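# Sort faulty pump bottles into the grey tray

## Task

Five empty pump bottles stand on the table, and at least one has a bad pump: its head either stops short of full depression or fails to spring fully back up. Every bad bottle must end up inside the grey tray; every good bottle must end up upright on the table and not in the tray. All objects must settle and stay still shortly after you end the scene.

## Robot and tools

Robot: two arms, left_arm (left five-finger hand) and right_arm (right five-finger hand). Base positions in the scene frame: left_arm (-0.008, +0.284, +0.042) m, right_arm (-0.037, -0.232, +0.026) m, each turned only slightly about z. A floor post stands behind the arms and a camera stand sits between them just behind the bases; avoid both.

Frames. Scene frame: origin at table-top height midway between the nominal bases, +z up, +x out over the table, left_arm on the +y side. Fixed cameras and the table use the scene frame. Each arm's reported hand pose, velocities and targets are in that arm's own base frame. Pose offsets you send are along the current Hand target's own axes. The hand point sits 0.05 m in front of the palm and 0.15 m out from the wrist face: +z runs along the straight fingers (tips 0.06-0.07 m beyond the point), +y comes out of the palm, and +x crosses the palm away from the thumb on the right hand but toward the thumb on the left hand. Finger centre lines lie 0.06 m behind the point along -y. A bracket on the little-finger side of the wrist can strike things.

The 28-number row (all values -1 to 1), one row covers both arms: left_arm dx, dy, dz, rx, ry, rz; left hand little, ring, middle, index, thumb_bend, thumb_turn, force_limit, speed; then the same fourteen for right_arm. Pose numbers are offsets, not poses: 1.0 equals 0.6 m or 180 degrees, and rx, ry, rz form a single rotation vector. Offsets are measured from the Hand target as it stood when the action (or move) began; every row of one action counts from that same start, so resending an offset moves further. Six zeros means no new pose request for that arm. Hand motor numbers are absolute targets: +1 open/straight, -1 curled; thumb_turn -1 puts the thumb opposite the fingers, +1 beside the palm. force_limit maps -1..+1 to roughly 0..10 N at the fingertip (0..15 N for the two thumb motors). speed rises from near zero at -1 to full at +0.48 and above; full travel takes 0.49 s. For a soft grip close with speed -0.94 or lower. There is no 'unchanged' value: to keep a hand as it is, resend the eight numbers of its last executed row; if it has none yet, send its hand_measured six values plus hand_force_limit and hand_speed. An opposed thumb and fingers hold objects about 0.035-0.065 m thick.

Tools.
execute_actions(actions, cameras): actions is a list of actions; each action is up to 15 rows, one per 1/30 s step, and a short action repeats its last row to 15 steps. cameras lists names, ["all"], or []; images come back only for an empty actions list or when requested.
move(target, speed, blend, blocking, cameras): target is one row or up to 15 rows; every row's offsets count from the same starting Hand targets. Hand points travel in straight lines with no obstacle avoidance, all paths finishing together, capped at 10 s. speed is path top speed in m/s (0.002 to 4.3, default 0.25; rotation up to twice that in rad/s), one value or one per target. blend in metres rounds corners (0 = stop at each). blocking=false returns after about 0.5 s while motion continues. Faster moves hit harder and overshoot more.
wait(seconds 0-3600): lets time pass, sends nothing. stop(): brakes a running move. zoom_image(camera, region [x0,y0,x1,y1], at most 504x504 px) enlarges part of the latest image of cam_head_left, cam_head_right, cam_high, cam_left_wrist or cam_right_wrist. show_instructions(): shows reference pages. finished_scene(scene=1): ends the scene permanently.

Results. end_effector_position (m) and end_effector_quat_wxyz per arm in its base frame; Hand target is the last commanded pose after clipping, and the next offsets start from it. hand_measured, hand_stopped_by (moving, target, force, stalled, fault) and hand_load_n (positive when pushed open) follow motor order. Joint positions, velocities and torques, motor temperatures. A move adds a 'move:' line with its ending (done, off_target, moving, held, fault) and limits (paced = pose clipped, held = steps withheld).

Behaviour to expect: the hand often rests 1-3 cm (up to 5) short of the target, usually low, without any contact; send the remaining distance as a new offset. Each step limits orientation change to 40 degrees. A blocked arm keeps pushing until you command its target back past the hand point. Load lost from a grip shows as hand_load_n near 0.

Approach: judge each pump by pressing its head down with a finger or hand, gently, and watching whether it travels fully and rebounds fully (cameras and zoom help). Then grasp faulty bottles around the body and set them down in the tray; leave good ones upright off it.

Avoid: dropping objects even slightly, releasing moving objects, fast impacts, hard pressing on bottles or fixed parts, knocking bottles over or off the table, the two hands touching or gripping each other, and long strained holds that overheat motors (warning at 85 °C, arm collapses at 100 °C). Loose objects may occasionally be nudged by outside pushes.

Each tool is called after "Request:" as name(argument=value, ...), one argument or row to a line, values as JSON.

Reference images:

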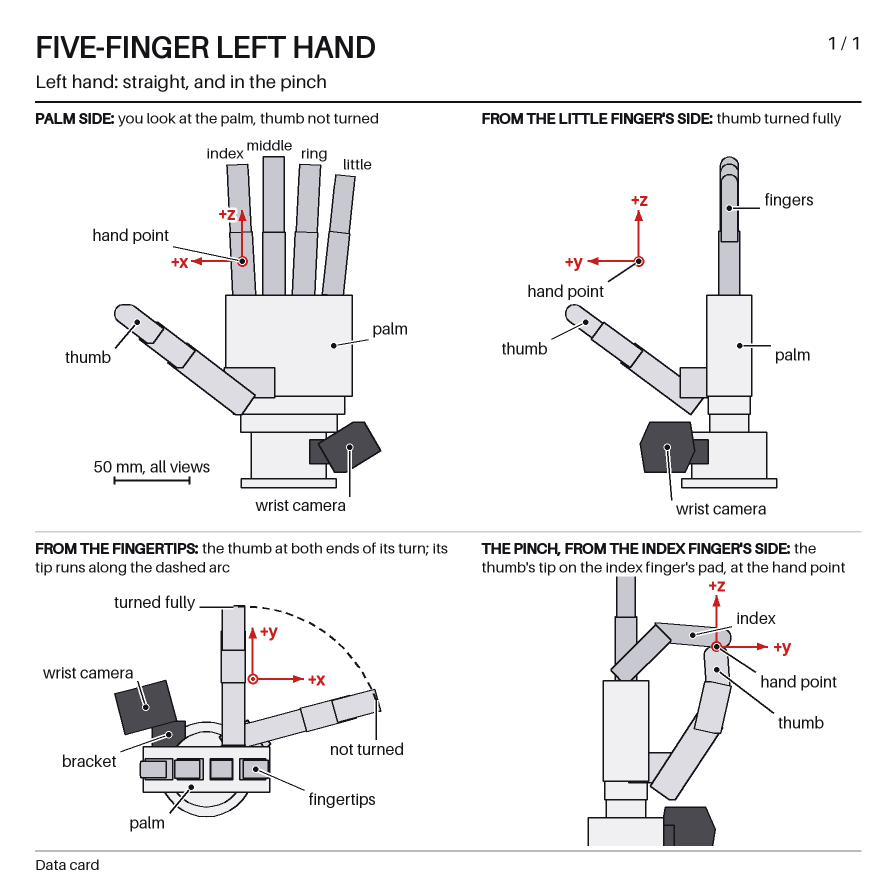

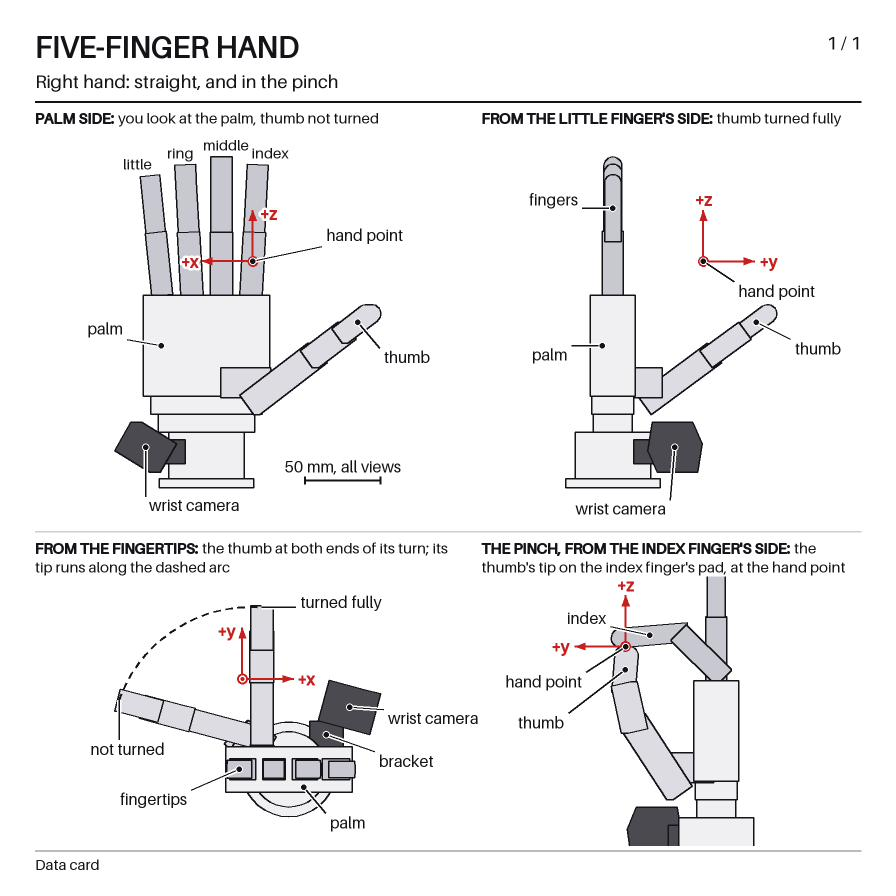

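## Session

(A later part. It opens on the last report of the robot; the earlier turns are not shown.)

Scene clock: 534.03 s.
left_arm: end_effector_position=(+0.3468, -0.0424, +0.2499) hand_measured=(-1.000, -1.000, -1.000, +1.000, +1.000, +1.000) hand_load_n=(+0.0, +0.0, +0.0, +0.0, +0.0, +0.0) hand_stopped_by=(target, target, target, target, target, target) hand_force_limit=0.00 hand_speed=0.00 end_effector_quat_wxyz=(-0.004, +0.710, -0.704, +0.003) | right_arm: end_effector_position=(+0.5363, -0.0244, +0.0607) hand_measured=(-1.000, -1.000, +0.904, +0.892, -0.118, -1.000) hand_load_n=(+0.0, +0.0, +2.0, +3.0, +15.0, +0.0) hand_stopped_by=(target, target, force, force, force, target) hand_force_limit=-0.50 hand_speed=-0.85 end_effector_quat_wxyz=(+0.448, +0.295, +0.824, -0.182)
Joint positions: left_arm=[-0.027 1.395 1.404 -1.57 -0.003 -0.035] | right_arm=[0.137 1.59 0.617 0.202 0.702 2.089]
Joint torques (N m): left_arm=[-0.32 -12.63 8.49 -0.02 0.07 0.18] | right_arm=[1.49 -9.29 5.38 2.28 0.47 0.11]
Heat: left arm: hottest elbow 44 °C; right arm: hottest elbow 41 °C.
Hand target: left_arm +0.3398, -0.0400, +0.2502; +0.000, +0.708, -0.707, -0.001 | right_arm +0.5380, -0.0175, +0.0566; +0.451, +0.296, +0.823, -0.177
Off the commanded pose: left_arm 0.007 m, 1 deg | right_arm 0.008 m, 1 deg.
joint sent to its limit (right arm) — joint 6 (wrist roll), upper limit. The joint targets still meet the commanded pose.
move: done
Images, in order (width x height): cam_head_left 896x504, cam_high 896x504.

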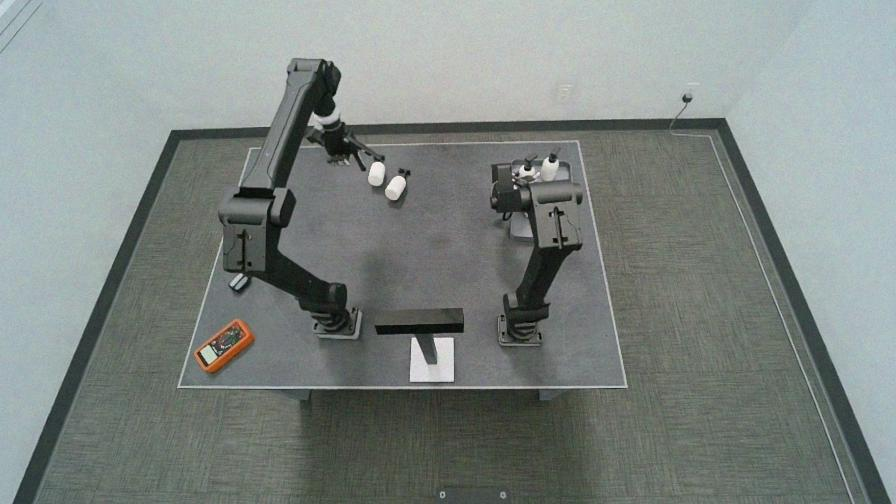

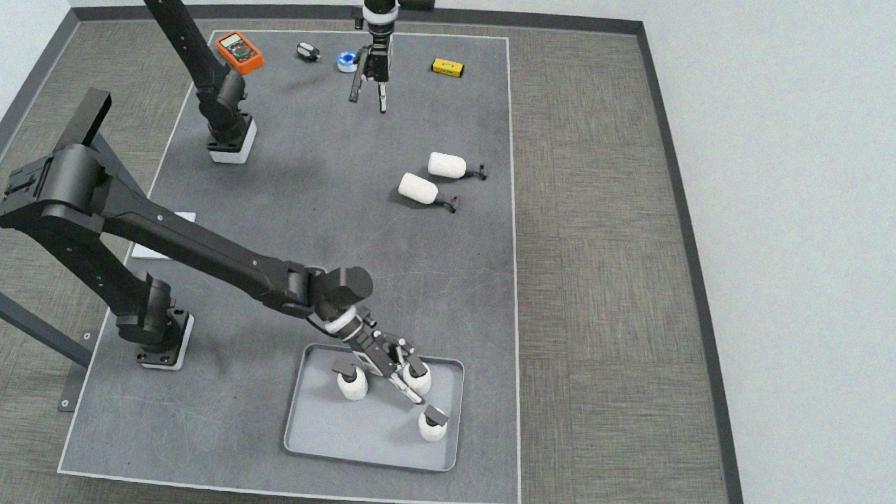

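Request:
move(
  target=[
    [0,0,0,0,0,0,-1,-1,-1,1,1,1,0,0,0,0,0,0,0,0,-1,-1,-1,-1,0.05,-1,-0.5,-0.9],
    [0,0,0,0,0,0,-1,-1,-1,1,1,1,0,0,0,0,0,0,0,0,-1,-1,1,1,0.3,-1,-0.5,-0.85],
  ],
  speed=0.04,
  cameras=["cam_high","cam_head_left","cam_right_wrist"],
)

Request:
zoom_image(
  camera="cam_high",
  region=[300, 320, 480, 480],
)

Scene clock: 537.90 s.
left_arm: end_effector_position=(+0.3468, -0.0424, +0.2499) hand_measured=(-1.000, -1.000, -1.000, +1.000, +1.000, +1.000) hand_load_n=(+0.0, +0.0, +0.0, +0.0, +0.0, +0.0) hand_stopped_by=(target, target, target, target, target, target) hand_force_limit=0.00 hand_speed=0.00 end_effector_quat_wxyz=(-0.004, +0.710, -0.704, +0.003) | right_arm: end_effector_position=(+0.5364, -0.0245, +0.0608) hand_measured=(-1.000, -1.000, +1.000, +1.000, +0.300, -1.000) hand_load_n=(-0.5, +0.0, +0.0, +0.0, +0.0, +0.0) hand_stopped_by=(target, target, target, target, target, target) hand_force_limit=-0.50 hand_speed=-0.85 end_effector_quat_wxyz=(+0.448, +0.295, +0.824, -0.182)
Joint positions: left_arm=[-0.027 1.395 1.404 -1.57 -0.003 -0.035] | right_arm=[0.137 1.59 0.617 0.202 0.702 2.089]
Joint torques (N m): left_arm=[-0.32 -12.63 8.47 -0.01 0.07 0.18] | right_arm=[1.49 -9.29 5.39 2.33 0.46 0.11]
Heat: left arm: hottest elbow 44 °C; right arm: hottest elbow 41 °C.
Hand target: left_arm +0.3398, -0.0400, +0.2502; +0.000, +0.708, -0.707, -0.001 | right_arm +0.5380, -0.0175, +0.0567; +0.451, +0.296, +0.823, -0.177
Off the commanded pose: left_arm 0.007 m, 1 deg | right_arm 0.008 m, 1 deg.
joint sent to its limit (right arm) — joint 6 (wrist roll), upper limit. The joint targets still meet the commanded pose.
move: done
cam_right_wrist: T_world_to_cam=[[0.56151, 0.79252, -0.23794, -0.26088], [0.15743, 0.17998, 0.97099, -0.14164], [0.81236, -0.58268, -0.0237, -0.34126]] pos_world=[0.44601, 0.0334, 0.06736]
Images, in order (width x height): cam_head_left 896x504, cam_high 896x504, cam_right_wrist 672x504.

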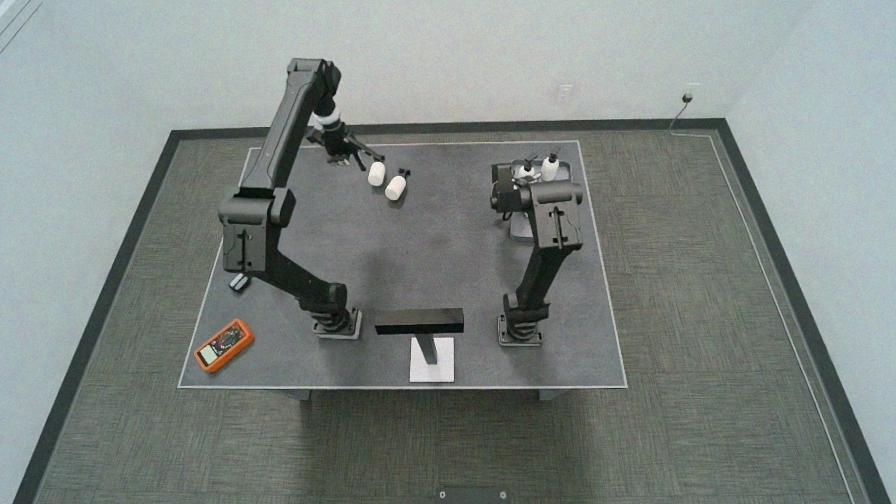

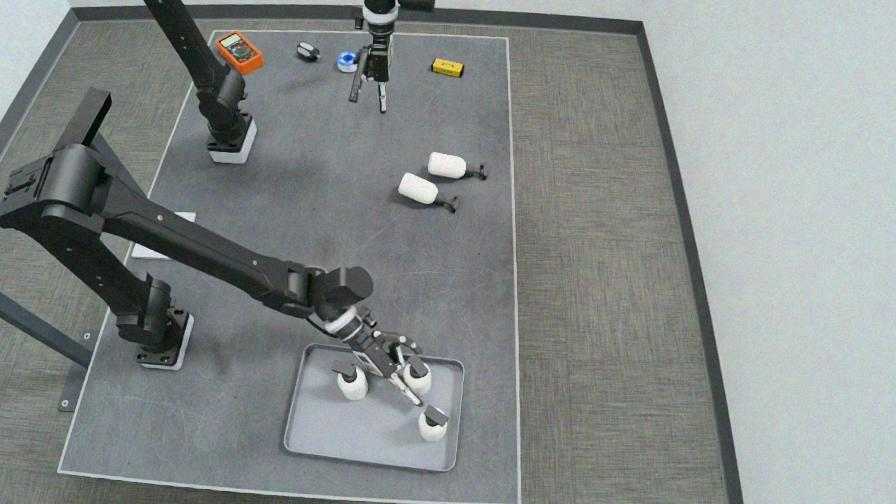

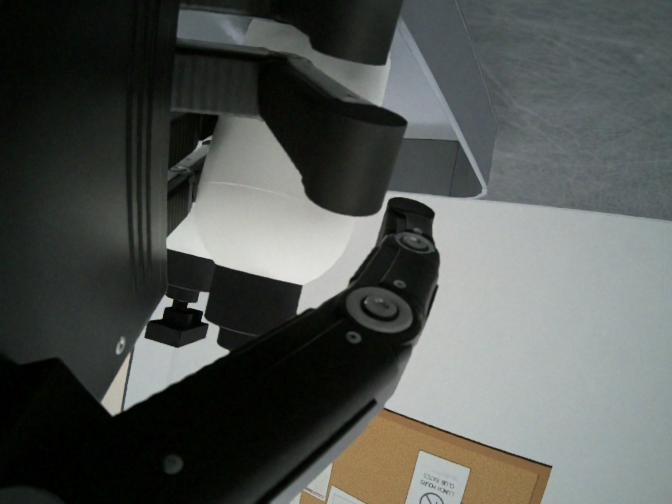

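Scaled by 2.800 from the camera's image (finer frame: 1280x720).

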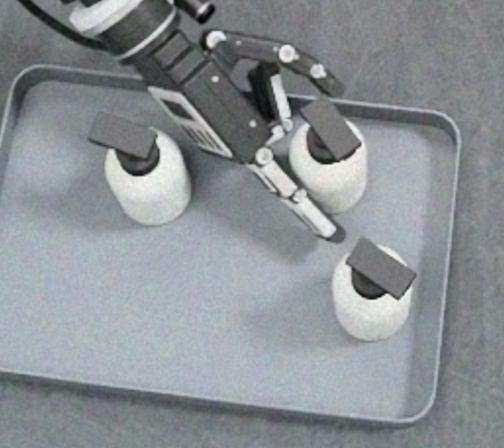

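Request:
move(
  target=[
    [0,0,0,0,0,0,-1,-1,-1,1,1,1,0,0,0,-0.003,-0.2,0,0,0,-1,-1,1,1,0.3,-1,-0.5,-0.85],
    [0,0,0,0,0,0,-1,-1,-1,1,1,1,0,0,-0.12,0,-0.28,0,0,0,-1,-1,1,1,0.3,-1,-0.5,-0.85],
  ],
  speed=0.08,
  blend=0.01,
  cameras=["cam_high","cam_head_left","cam_head_right"],
)

Request:
zoom_image(
  camera="cam_high",
  region=[270, 320, 480, 490],
)

Scene clock: 541.93 s.
left_arm: end_effector_position=(+0.3468, -0.0424, +0.2499) hand_measured=(-1.000, -1.000, -1.000, +1.000, +1.000, +1.000) hand_load_n=(+0.0, +0.0, +0.0, +0.0, +0.0, +0.0) hand_stopped_by=(target, target, target, target, target, target) hand_force_limit=0.00 hand_speed=0.00 end_effector_quat_wxyz=(-0.004, +0.710, -0.704, +0.003) | right_arm: end_effector_position=(+0.4527, +0.0421, +0.1834) hand_measured=(-1.000, -1.000, +1.000, +1.000, +0.300, -1.000) hand_load_n=(+0.0, +0.0, +0.0, +0.0, +0.0, +0.0) hand_stopped_by=(target, target, target, target, target, target) hand_force_limit=-0.50 hand_speed=-0.85 end_effector_quat_wxyz=(+0.470, +0.222, +0.835, -0.182)
Joint positions: left_arm=[-0.027 1.395 1.404 -1.57 -0.003 -0.035] | right_arm=[0.349 1.071 0.567 -0.287 0.806 2.093]
Joint torques (N m): left_arm=[-0.32 -12.63 8.47 -0.01 0.07 0.18] | right_arm=[1.61 -6.48 10.73 0.7 0.4 0.07]
Heat: left arm: hottest elbow 44 °C; right arm: hottest elbow 41 °C.
Hand target: left_arm +0.3398, -0.0400, +0.2502; +0.000, +0.708, -0.707, -0.001 | right_arm +0.4610, +0.0529, +0.2068; +0.451, +0.296, +0.823, -0.177
Off the commanded pose: left_arm 0.007 m, 1 deg | right_arm 0.027 m, 9 deg.
joint sent to its limit (right arm) — joint 6 (wrist roll), upper limit. The joint targets are off in orientation, not in position.
move: off_target (right_arm)
Images, in order (width x height): cam_head_left 896x504, cam_head_right 896x504, cam_high 896x504.

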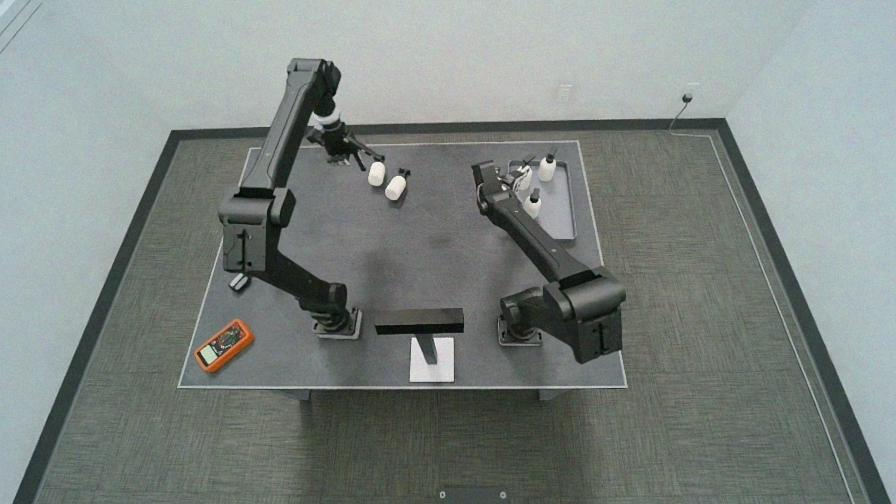

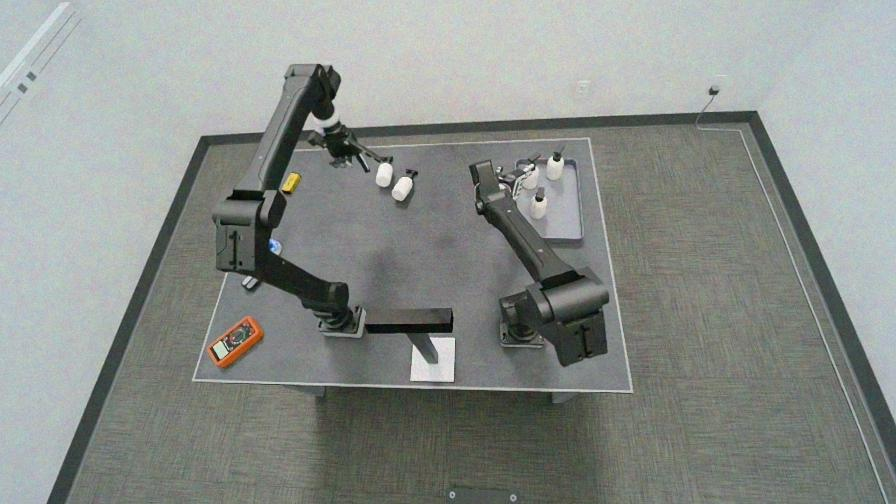

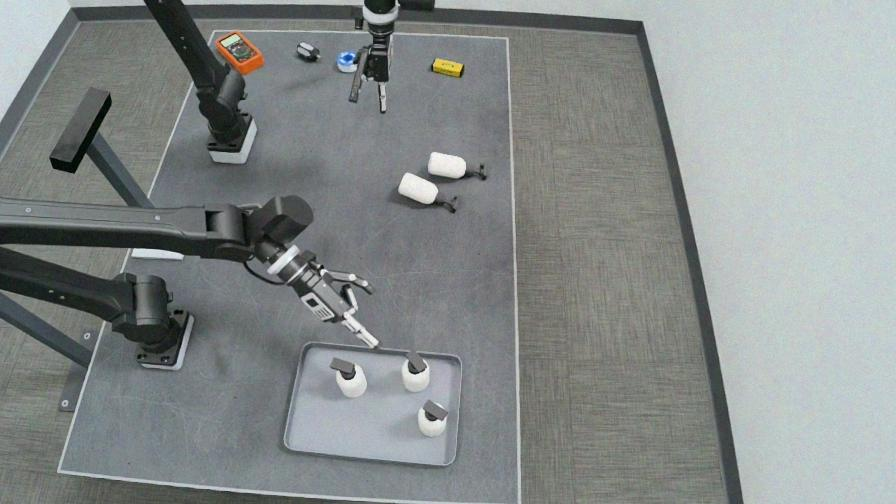

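Scaled by 2.400 from the camera's image (finer frame: 1280x720).

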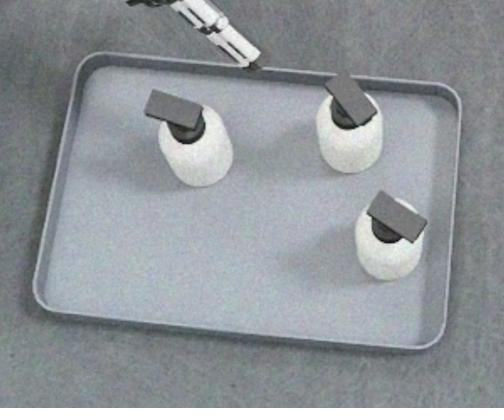

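Request:
move(
  target=[
    [0,-0.15,-0.0833,0.2224,-0.2224,-0.4634,1,1,1,0.5,0.7,-1,-0.5,-0.3,0,0,0,0,0,0,-1,-1,1,1,0.3,-1,-0.5,-0.85],
  ],
  speed=0.2,
  cameras=["cam_high","cam_head_left","cam_head_right","cam_left_wrist"],
)

Scene clock: 560.13 s.
left_arm: end_effector_position=(+0.4268, -0.0349, +0.2959) hand_measured=(+1.000, +1.000, +1.000, +0.500, +0.700, -1.000) hand_load_n=(+0.0, +0.0, +0.0, +0.0, +0.0, +0.0) hand_stopped_by=(target, target, target, target, target, target) hand_force_limit=-0.50 hand_speed=-0.30 end_effector_quat_wxyz=(-0.392, +0.914, -0.048, +0.091) | right_arm: end_effector_position=(+0.4527, +0.0421, +0.1834) hand_measured=(-1.000, -1.000, +1.000, +1.000, +0.300, -1.000) hand_load_n=(+0.0, -0.5, +0.0, +0.0, +0.0, +0.0) hand_stopped_by=(target, target, target, target, target, target) hand_force_limit=-0.50 hand_speed=-0.85 end_effector_quat_wxyz=(+0.470, +0.222, +0.835, -0.182)
Joint positions: left_arm=[-0.338 1.344 1.412 -1.7 -0.827 -1.831] | right_arm=[0.349 1.071 0.567 -0.287 0.806 2.093]
Joint torques (N m): left_arm=[-1.44 -9.93 11.06 -0.12 -0.62 -0.07] | right_arm=[1.55 -6.53 10.73 0.65 0.37 0.07]
Heat: left arm: hottest elbow 43 °C; right arm: hottest elbow 42 °C.
Hand target: left_arm +0.4298, -0.0400, +0.3002; -0.433, +0.901, +0.001, +0.000 | right_arm +0.4609, +0.0529, +0.2068; +0.451, +0.296, +0.823, -0.177
Off the commanded pose: left_arm 0.007 m, 13 deg | right_arm 0.027 m, 9 deg.
joint sent to its limit (left arm) — joint 4 (wrist pitch), lower limit. The joint targets are off in orientation, not in position.
joint sent to its limit (right arm) — joint 6 (wrist roll), upper limit. The joint targets are off in orientation, not in position.
move: off_target (left_arm)
cam_left_wrist: T_world_to_cam=[[0.2325, 0.62044, 0.749, -0.30057], [0.73107, -0.6194, 0.28615, -0.41684], [0.64147, 0.48104, -0.5976, 0.03599]] pos_world=[0.35153, -0.08902, 0.36591]
Images, in order (width x height): cam_head_left 896x504, cam_head_right 896x504, cam_high 896x504, cam_left_wrist 672x504.

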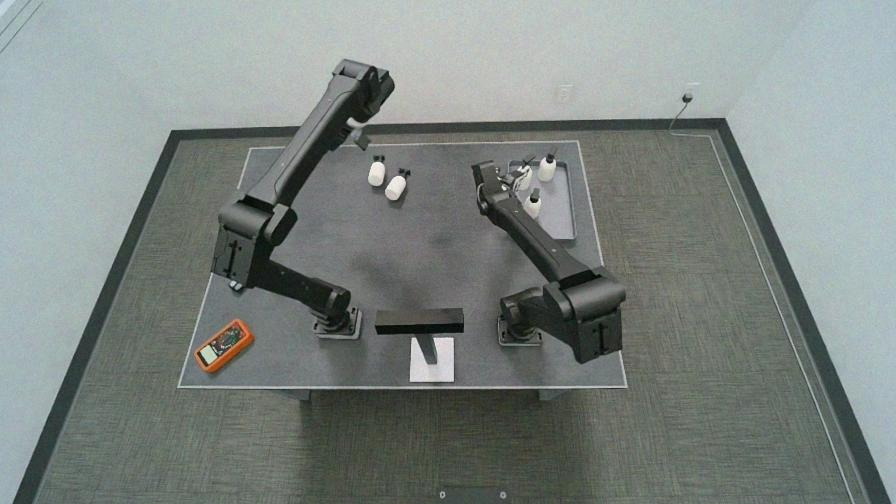

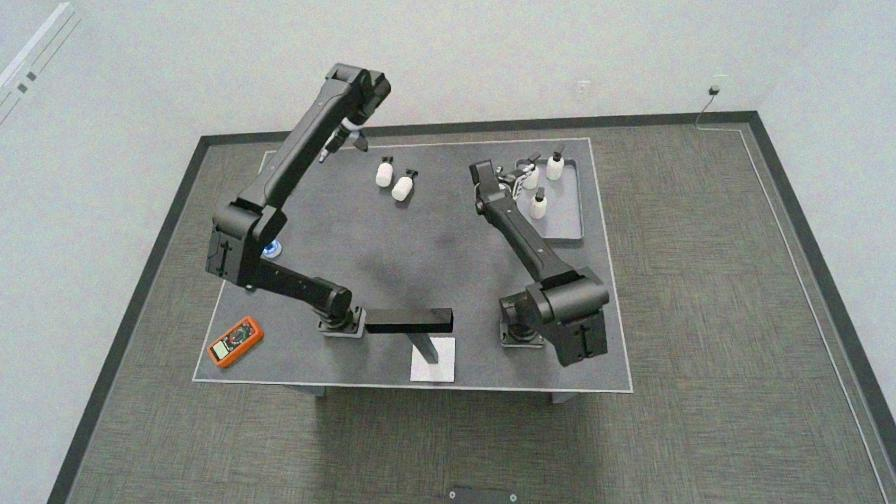

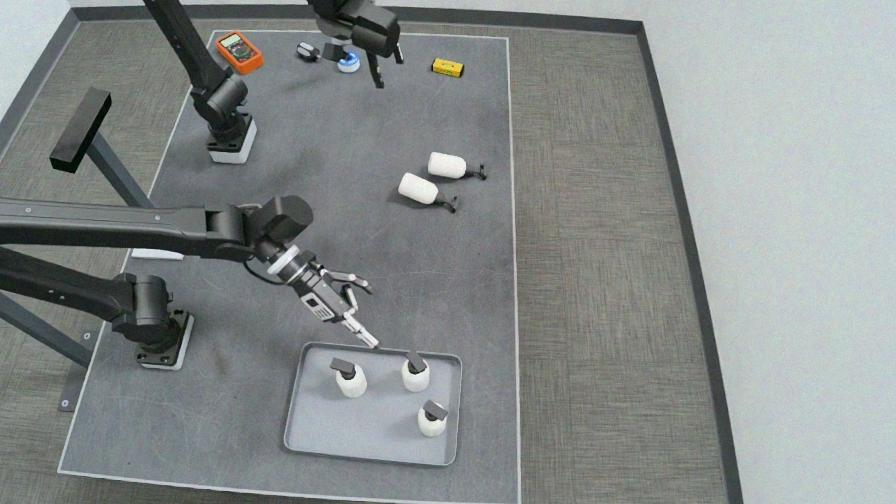

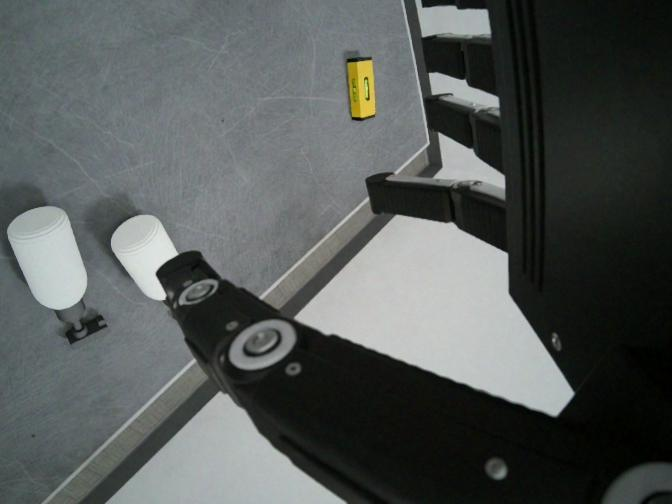

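Request:
zoom_image(
  camera="cam_head_left",
  region=[350, 140, 430, 220],
)

Request:
zoom_image(
  camera="cam_high",
  region=[390, 140, 500, 230],
)

Scaled by 6.300 from the camera's image (finer frame: 1280x720).

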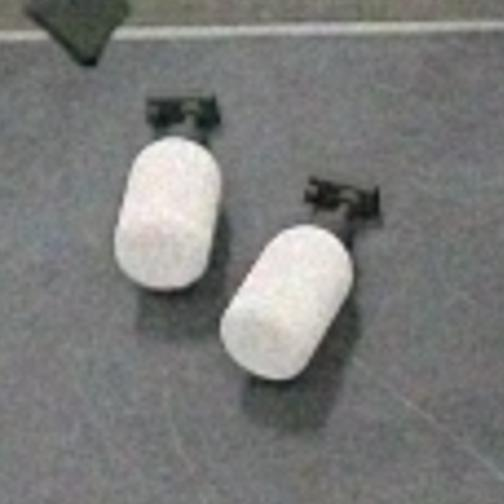

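Scaled by 4.582 from the camera's image (finer frame: 1280x720).

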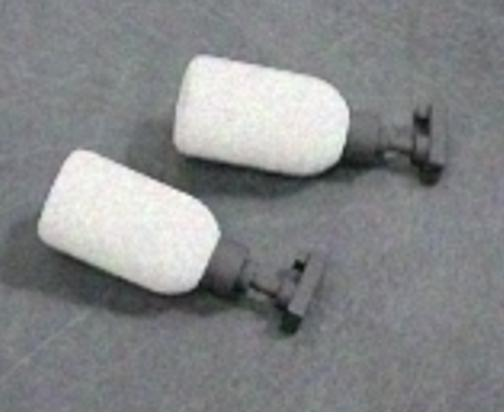

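Request:
move(
  target=[
    [0.2167,0.234,0.1875,0,0,0,1,1,1,0.5,0.7,-1,-0.5,-0.3,0,0,0,0,0,0,-1,-1,1,1,0.3,-1,-0.5,-0.85],
  ],
  speed=0.15,
  cameras=["cam_high","cam_head_left","cam_head_right","cam_left_wrist"],
)

Request:
zoom_image(
  camera="cam_high",
  region=[380, 60, 520, 200],
)

Request:
zoom_image(
  camera="cam_head_left",
  region=[330, 110, 450, 210],
)

Scene clock: 566.50 s.
left_arm: end_effector_position=(+0.5466, -0.0418, +0.1164) hand_measured=(+1.000, +1.000, +1.000, +0.500, +0.700, -1.000) hand_load_n=(+0.0, +0.0, +0.0, +0.0, +0.0, +0.5) hand_stopped_by=(target, target, target, target, target, target) hand_force_limit=-0.50 hand_speed=-0.30 end_effector_quat_wxyz=(-0.434, +0.901, -0.012, -0.007) | right_arm: end_effector_position=(+0.4527, +0.0421, +0.1834) hand_measured=(-1.000, -1.000, +1.000, +1.000, +0.300, -1.000) hand_load_n=(+0.0, +0.0, +0.0, +0.0, +0.0, +0.0) hand_stopped_by=(target, target, target, target, target, target) hand_force_limit=-0.50 hand_speed=-0.85 end_effector_quat_wxyz=(+0.470, +0.222, +0.835, -0.182)
Joint positions: left_arm=[-0.291 1.881 1.573 -1.612 -0.846 -1.994] | right_arm=[0.349 1.071 0.567 -0.287 0.806 2.093]
Joint torques (N m): left_arm=[0.03 -16.38 11.99 -0.46 -0.61 -0.06] | right_arm=[1.61 -6.53 10.74 0.65 0.37 0.07]
Heat: left arm: hottest elbow 43 °C; right arm: hottest elbow 42 °C.
Hand target: left_arm +0.5599, -0.0397, +0.1203; -0.433, +0.901, +0.001, +0.000 | right_arm +0.4609, +0.0529, +0.2068; +0.451, +0.296, +0.823, -0.177
Off the commanded pose: left_arm 0.014 m, 2 deg | right_arm 0.027 m, 9 deg.
joint sent to its limit (right arm) — joint 6 (wrist roll), upper limit. The joint targets are off in orientation, not in position.
move: off_target (left_arm)
cam_left_wrist: T_world_to_cam=[[0.25259, 0.58761, 0.76871, -0.2043], [0.84615, -0.51948, 0.11906, -0.49664], [0.46929, 0.62037, -0.62842, -0.04131]] pos_world=[0.49122, -0.11231, 0.19022]
Images, in order (width x height): cam_head_left 896x504, cam_head_right 896x504, cam_high 896x504, cam_left_wrist 672x504.

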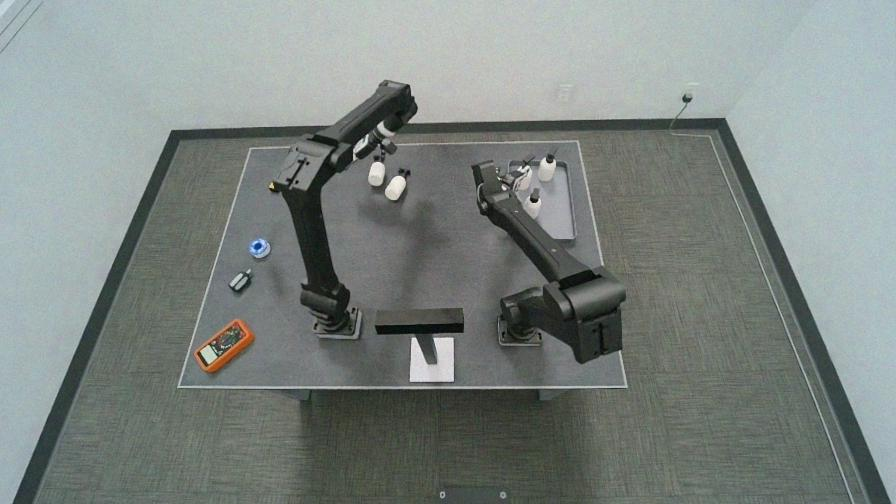

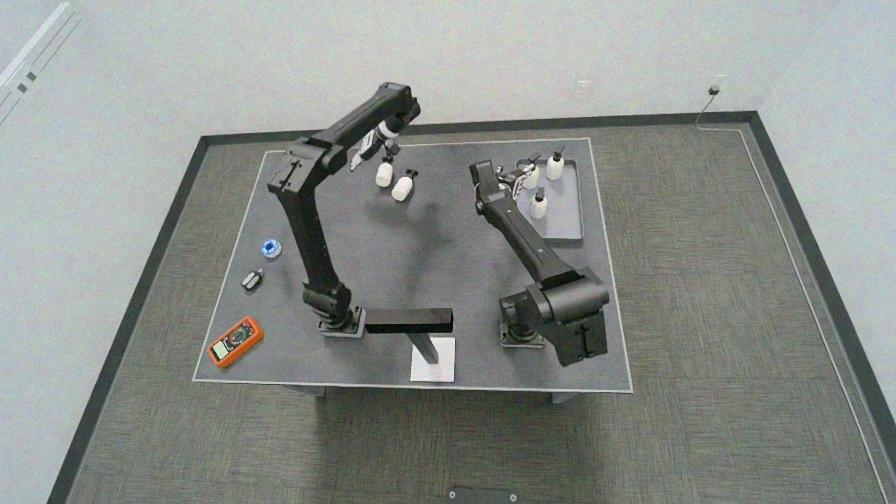

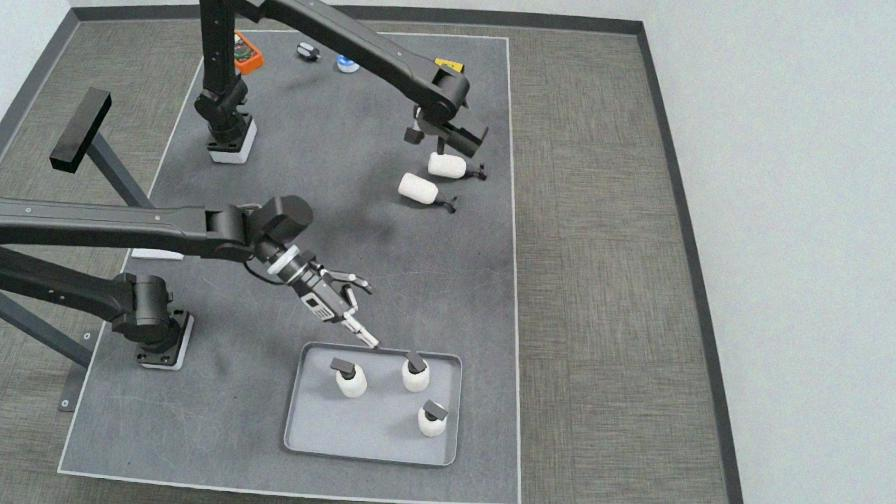

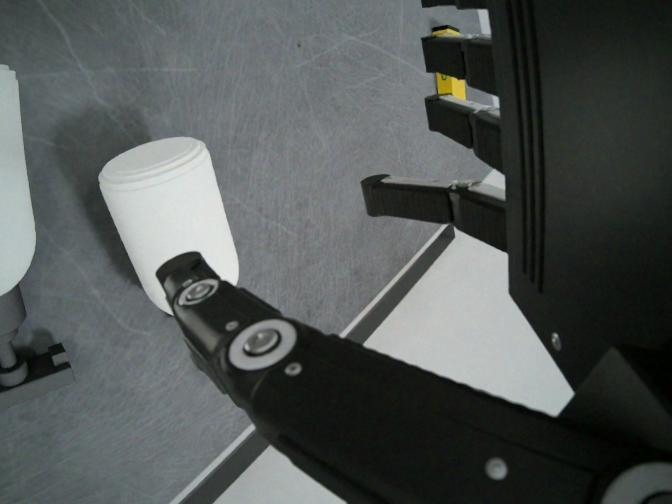

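Scaled by 3.600 from the camera's image (finer frame: 1280x720).

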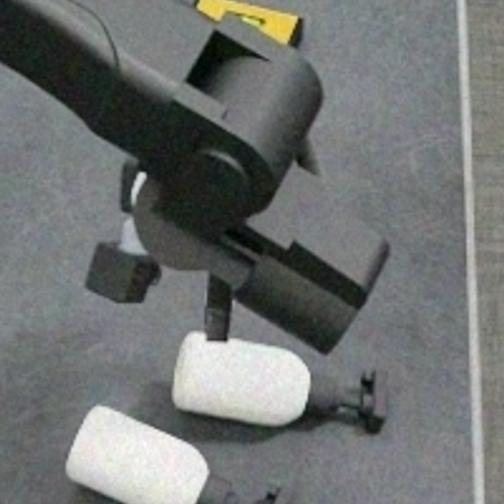

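Scaled by 4.200 from the camera's image (finer frame: 1280x720).

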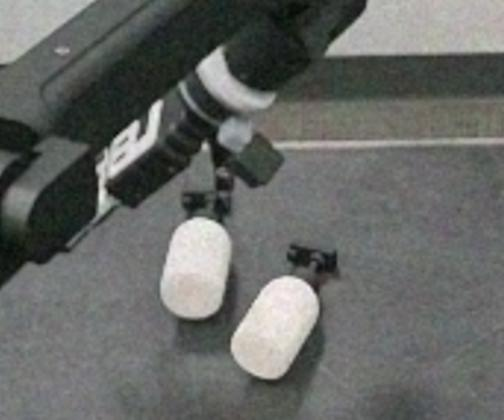

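Request:
move(
  target=[
    [0.0335,0.1084,0.0912,0,0,0,1,1,1,0.5,0.7,-1,-0.5,-0.3,0,0,0,0,0,0,-1,-1,1,1,0.3,-1,-0.5,-0.85],
  ],
  speed=0.08,
  cameras=["cam_high","cam_head_left","cam_head_right","cam_left_wrist"],
)

Request:
zoom_image(
  camera="cam_high",
  region=[380, 90, 520, 210],
)

Request:
zoom_image(
  camera="cam_head_left",
  region=[330, 110, 450, 210],
)

Scene clock: 571.67 s.
left_arm: end_effector_position=(+0.5790, -0.0432, +0.0483) hand_measured=(+1.000, +1.000, +1.000, +0.500, +0.700, -1.000) hand_load_n=(+0.0, +0.0, +0.0, -0.5, +0.0, +0.0) hand_stopped_by=(target, target, target, target, target, target) hand_force_limit=-0.50 hand_speed=-0.30 end_effector_quat_wxyz=(-0.431, +0.902, +0.002, +0.009) | right_arm: end_effector_position=(+0.4527, +0.0421, +0.1834) hand_measured=(-1.000, -1.000, +1.000, +1.000, +0.300, -1.000) hand_load_n=(+0.0, +0.0, +0.0, +0.0, +0.0, +0.0) hand_stopped_by=(target, target, target, target, target, target) hand_force_limit=-0.50 hand_speed=-0.85 end_effector_quat_wxyz=(+0.470, +0.222, +0.835, -0.182)
Joint positions: left_arm=[-0.278 2.003 1.573 -1.45 -0.85 -1.995] | right_arm=[0.349 1.071 0.567 -0.287 0.806 2.093]
Joint torques (N m): left_arm=[-0.03 -17.2 8.06 0.16 -0.64 0.14] | right_arm=[1.55 -6.53 10.74 0.65 0.38 0.07]
Heat: left arm: hottest elbow 43 °C; right arm: hottest elbow 43 °C.
Hand target: left_arm +0.5799, -0.0375, +0.0352; -0.433, +0.901, +0.001, +0.000 | right_arm +0.4609, +0.0529, +0.2068; +0.451, +0.296, +0.823, -0.177
Off the commanded pose: left_arm 0.014 m, 1 deg | right_arm 0.027 m, 9 deg.
joint sent to its limit (right arm) — joint 6 (wrist roll), upper limit. The joint targets are off in orientation, not in position.
move: off_target (left_arm)
cam_left_wrist: T_world_to_cam=[[0.2143, 0.59659, 0.7734, -0.13698], [0.84672, -0.50822, 0.15741, -0.51828], [0.48697, 0.62112, -0.61406, -0.10938]] pos_world=[0.52145, -0.11374, 0.12036]
Images, in order (width x height): cam_head_left 896x504, cam_head_right 896x504, cam_high 896x504, cam_left_wrist 672x504.

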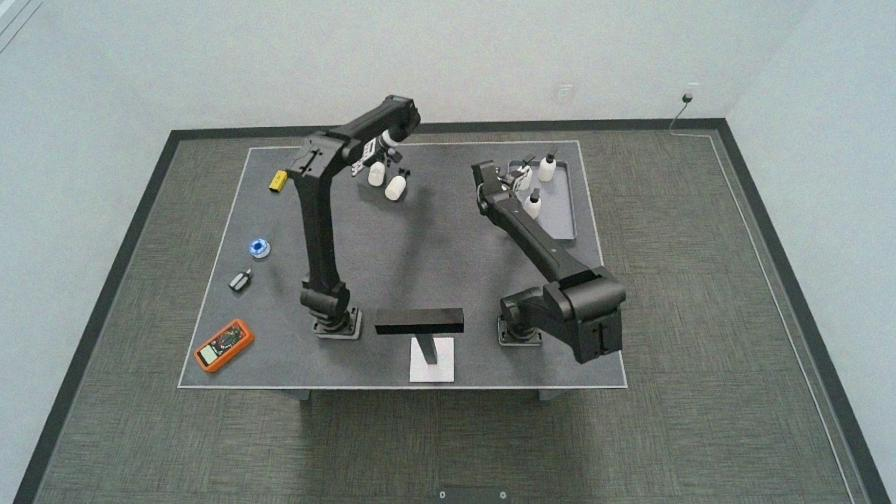

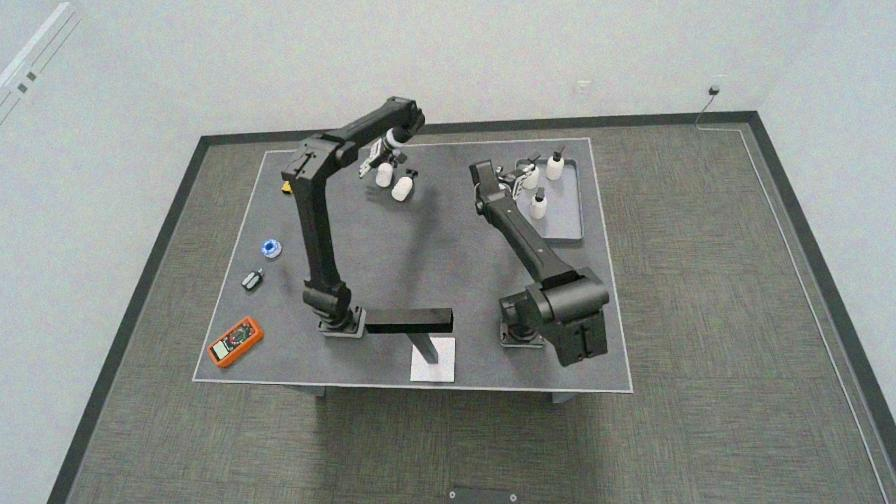

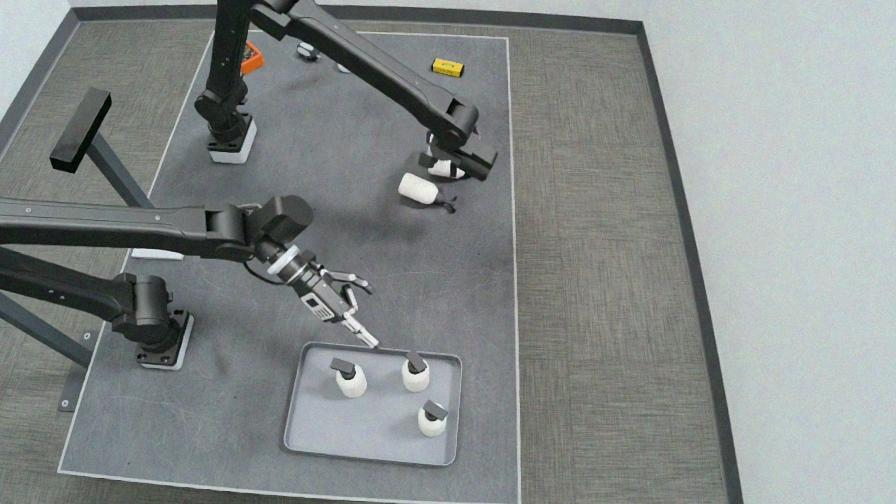

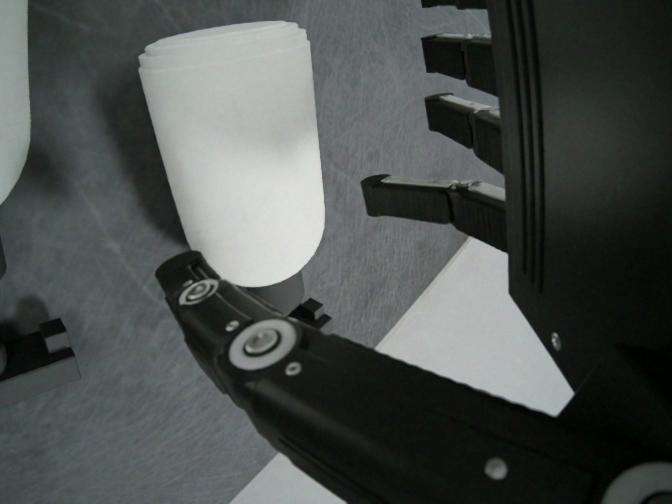

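Scaled by 3.600 from the camera's image (finer frame: 1280x720).

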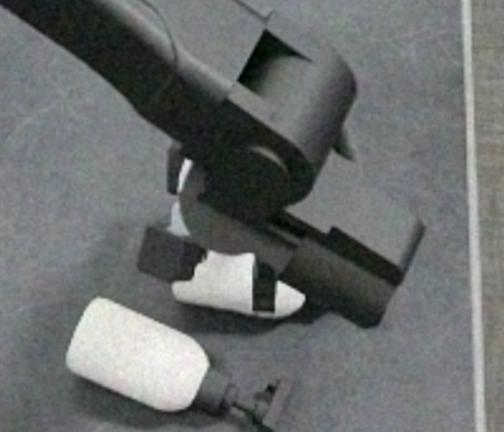

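Scaled by 4.200 from the camera's image (finer frame: 1280x720).

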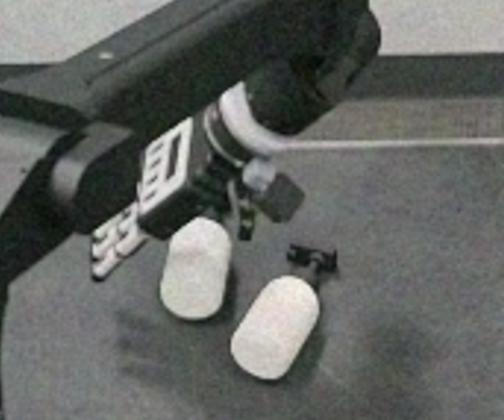

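Request:
move(
  target=[
    [-0.0033,0.0442,0.0354,0,0,0,1,1,1,0.75,0.7,-1,-0.5,-0.3,0,0,0,0,0,0,-1,-1,1,1,0.3,-1,-0.5,-0.85],
  ],
  speed=0.05,
  cameras=["cam_high","cam_head_left","cam_left_wrist"],
)

Request:
zoom_image(
  camera="cam_high",
  region=[380, 90, 520, 210],
)

Request:
zoom_image(
  camera="cam_head_left",
  region=[330, 110, 450, 210],
)

Scene clock: 579.17 s.
left_arm: end_effector_position=(+0.5817, -0.0439, +0.0183) hand_measured=(+1.000, +1.000, +1.000, +0.750, +0.700, -1.000) hand_load_n=(+0.0, +0.0, -0.5, +0.0, +0.0, +0.0) hand_stopped_by=(target, target, target, target, target, target) hand_force_limit=-0.50 hand_speed=-0.30 end_effector_quat_wxyz=(-0.430, +0.903, +0.004, +0.013) | right_arm: end_effector_position=(+0.4527, +0.0421, +0.1834) hand_measured=(-1.000, -1.000, +1.000, +1.000, +0.300, -1.000) hand_load_n=(+0.0, +0.0, +0.0, +0.0, +0.0, +0.0) hand_stopped_by=(target, target, target, target, target, target) hand_force_limit=-0.50 hand_speed=-0.85 end_effector_quat_wxyz=(+0.470, +0.222, +0.835, -0.182)
Joint positions: left_arm=[-0.278 2.038 1.546 -1.377 -0.85 -1.995] | right_arm=[0.349 1.071 0.567 -0.287 0.806 2.093]
Joint torques (N m): left_arm=[-0.09 -17.26 6.93 0.23 -0.62 0.12] | right_arm=[1.55 -6.59 10.74 0.64 0.37 0.07]
Heat: left arm: hottest elbow 43 °C; right arm: hottest elbow 43 °C.
Hand target: left_arm +0.5779, -0.0375, +0.0013; -0.433, +0.901, +0.001, +0.000 | right_arm +0.4609, +0.0529, +0.2068; +0.451, +0.296, +0.823, -0.177
Off the commanded pose: left_arm 0.019 m, 2 deg | right_arm 0.027 m, 9 deg.
joint sent to its limit (right arm) — joint 6 (wrist roll), upper limit. The joint targets are off in orientation, not in position.
move: off_target (left_arm)
cam_left_wrist: T_world_to_cam=[[0.20691, 0.59871, 0.77378, -0.10953], [0.84514, -0.50781, 0.16692, -0.51549], [0.49287, 0.61942, -0.61106, -0.13215]] pos_world=[0.52346, -0.11434, 0.09005]
Images, in order (width x height): cam_head_left 896x504, cam_high 896x504, cam_left_wrist 672x504.

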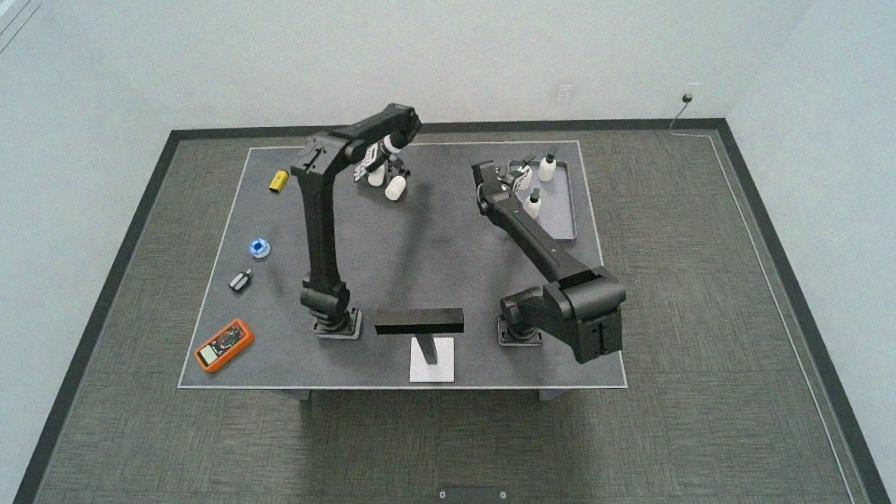

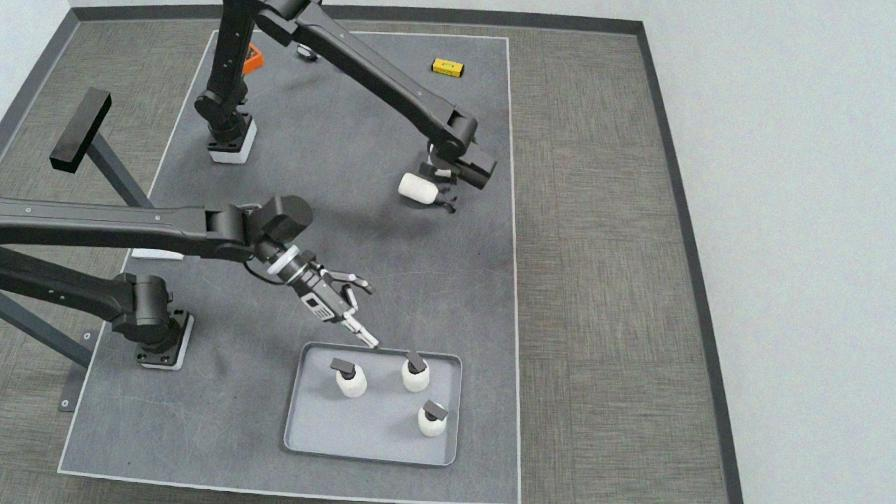

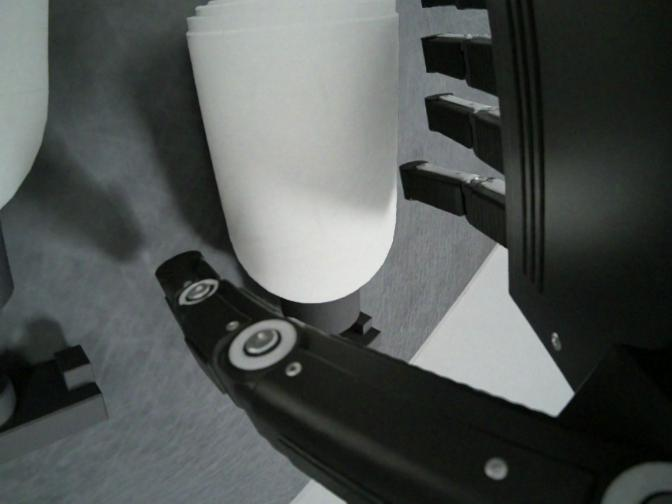

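Scaled by 3.600 from the camera's image (finer frame: 1280x720).

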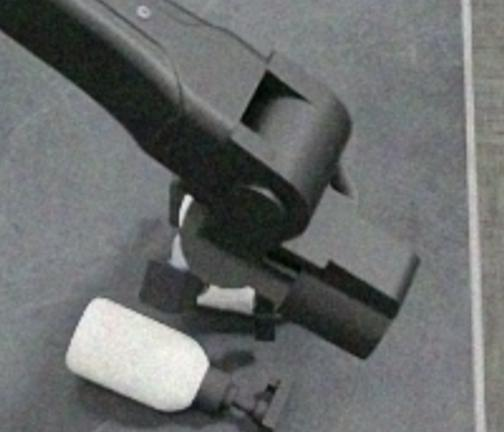

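Scaled by 4.200 from the camera's image (finer frame: 1280x720).

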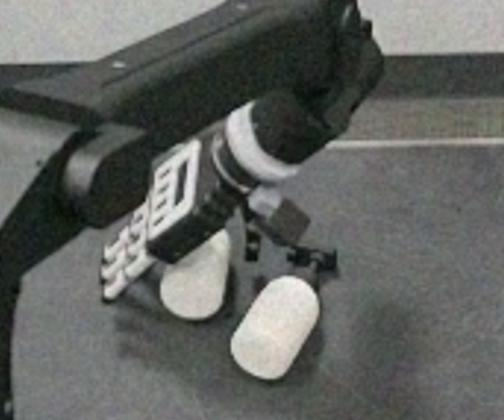

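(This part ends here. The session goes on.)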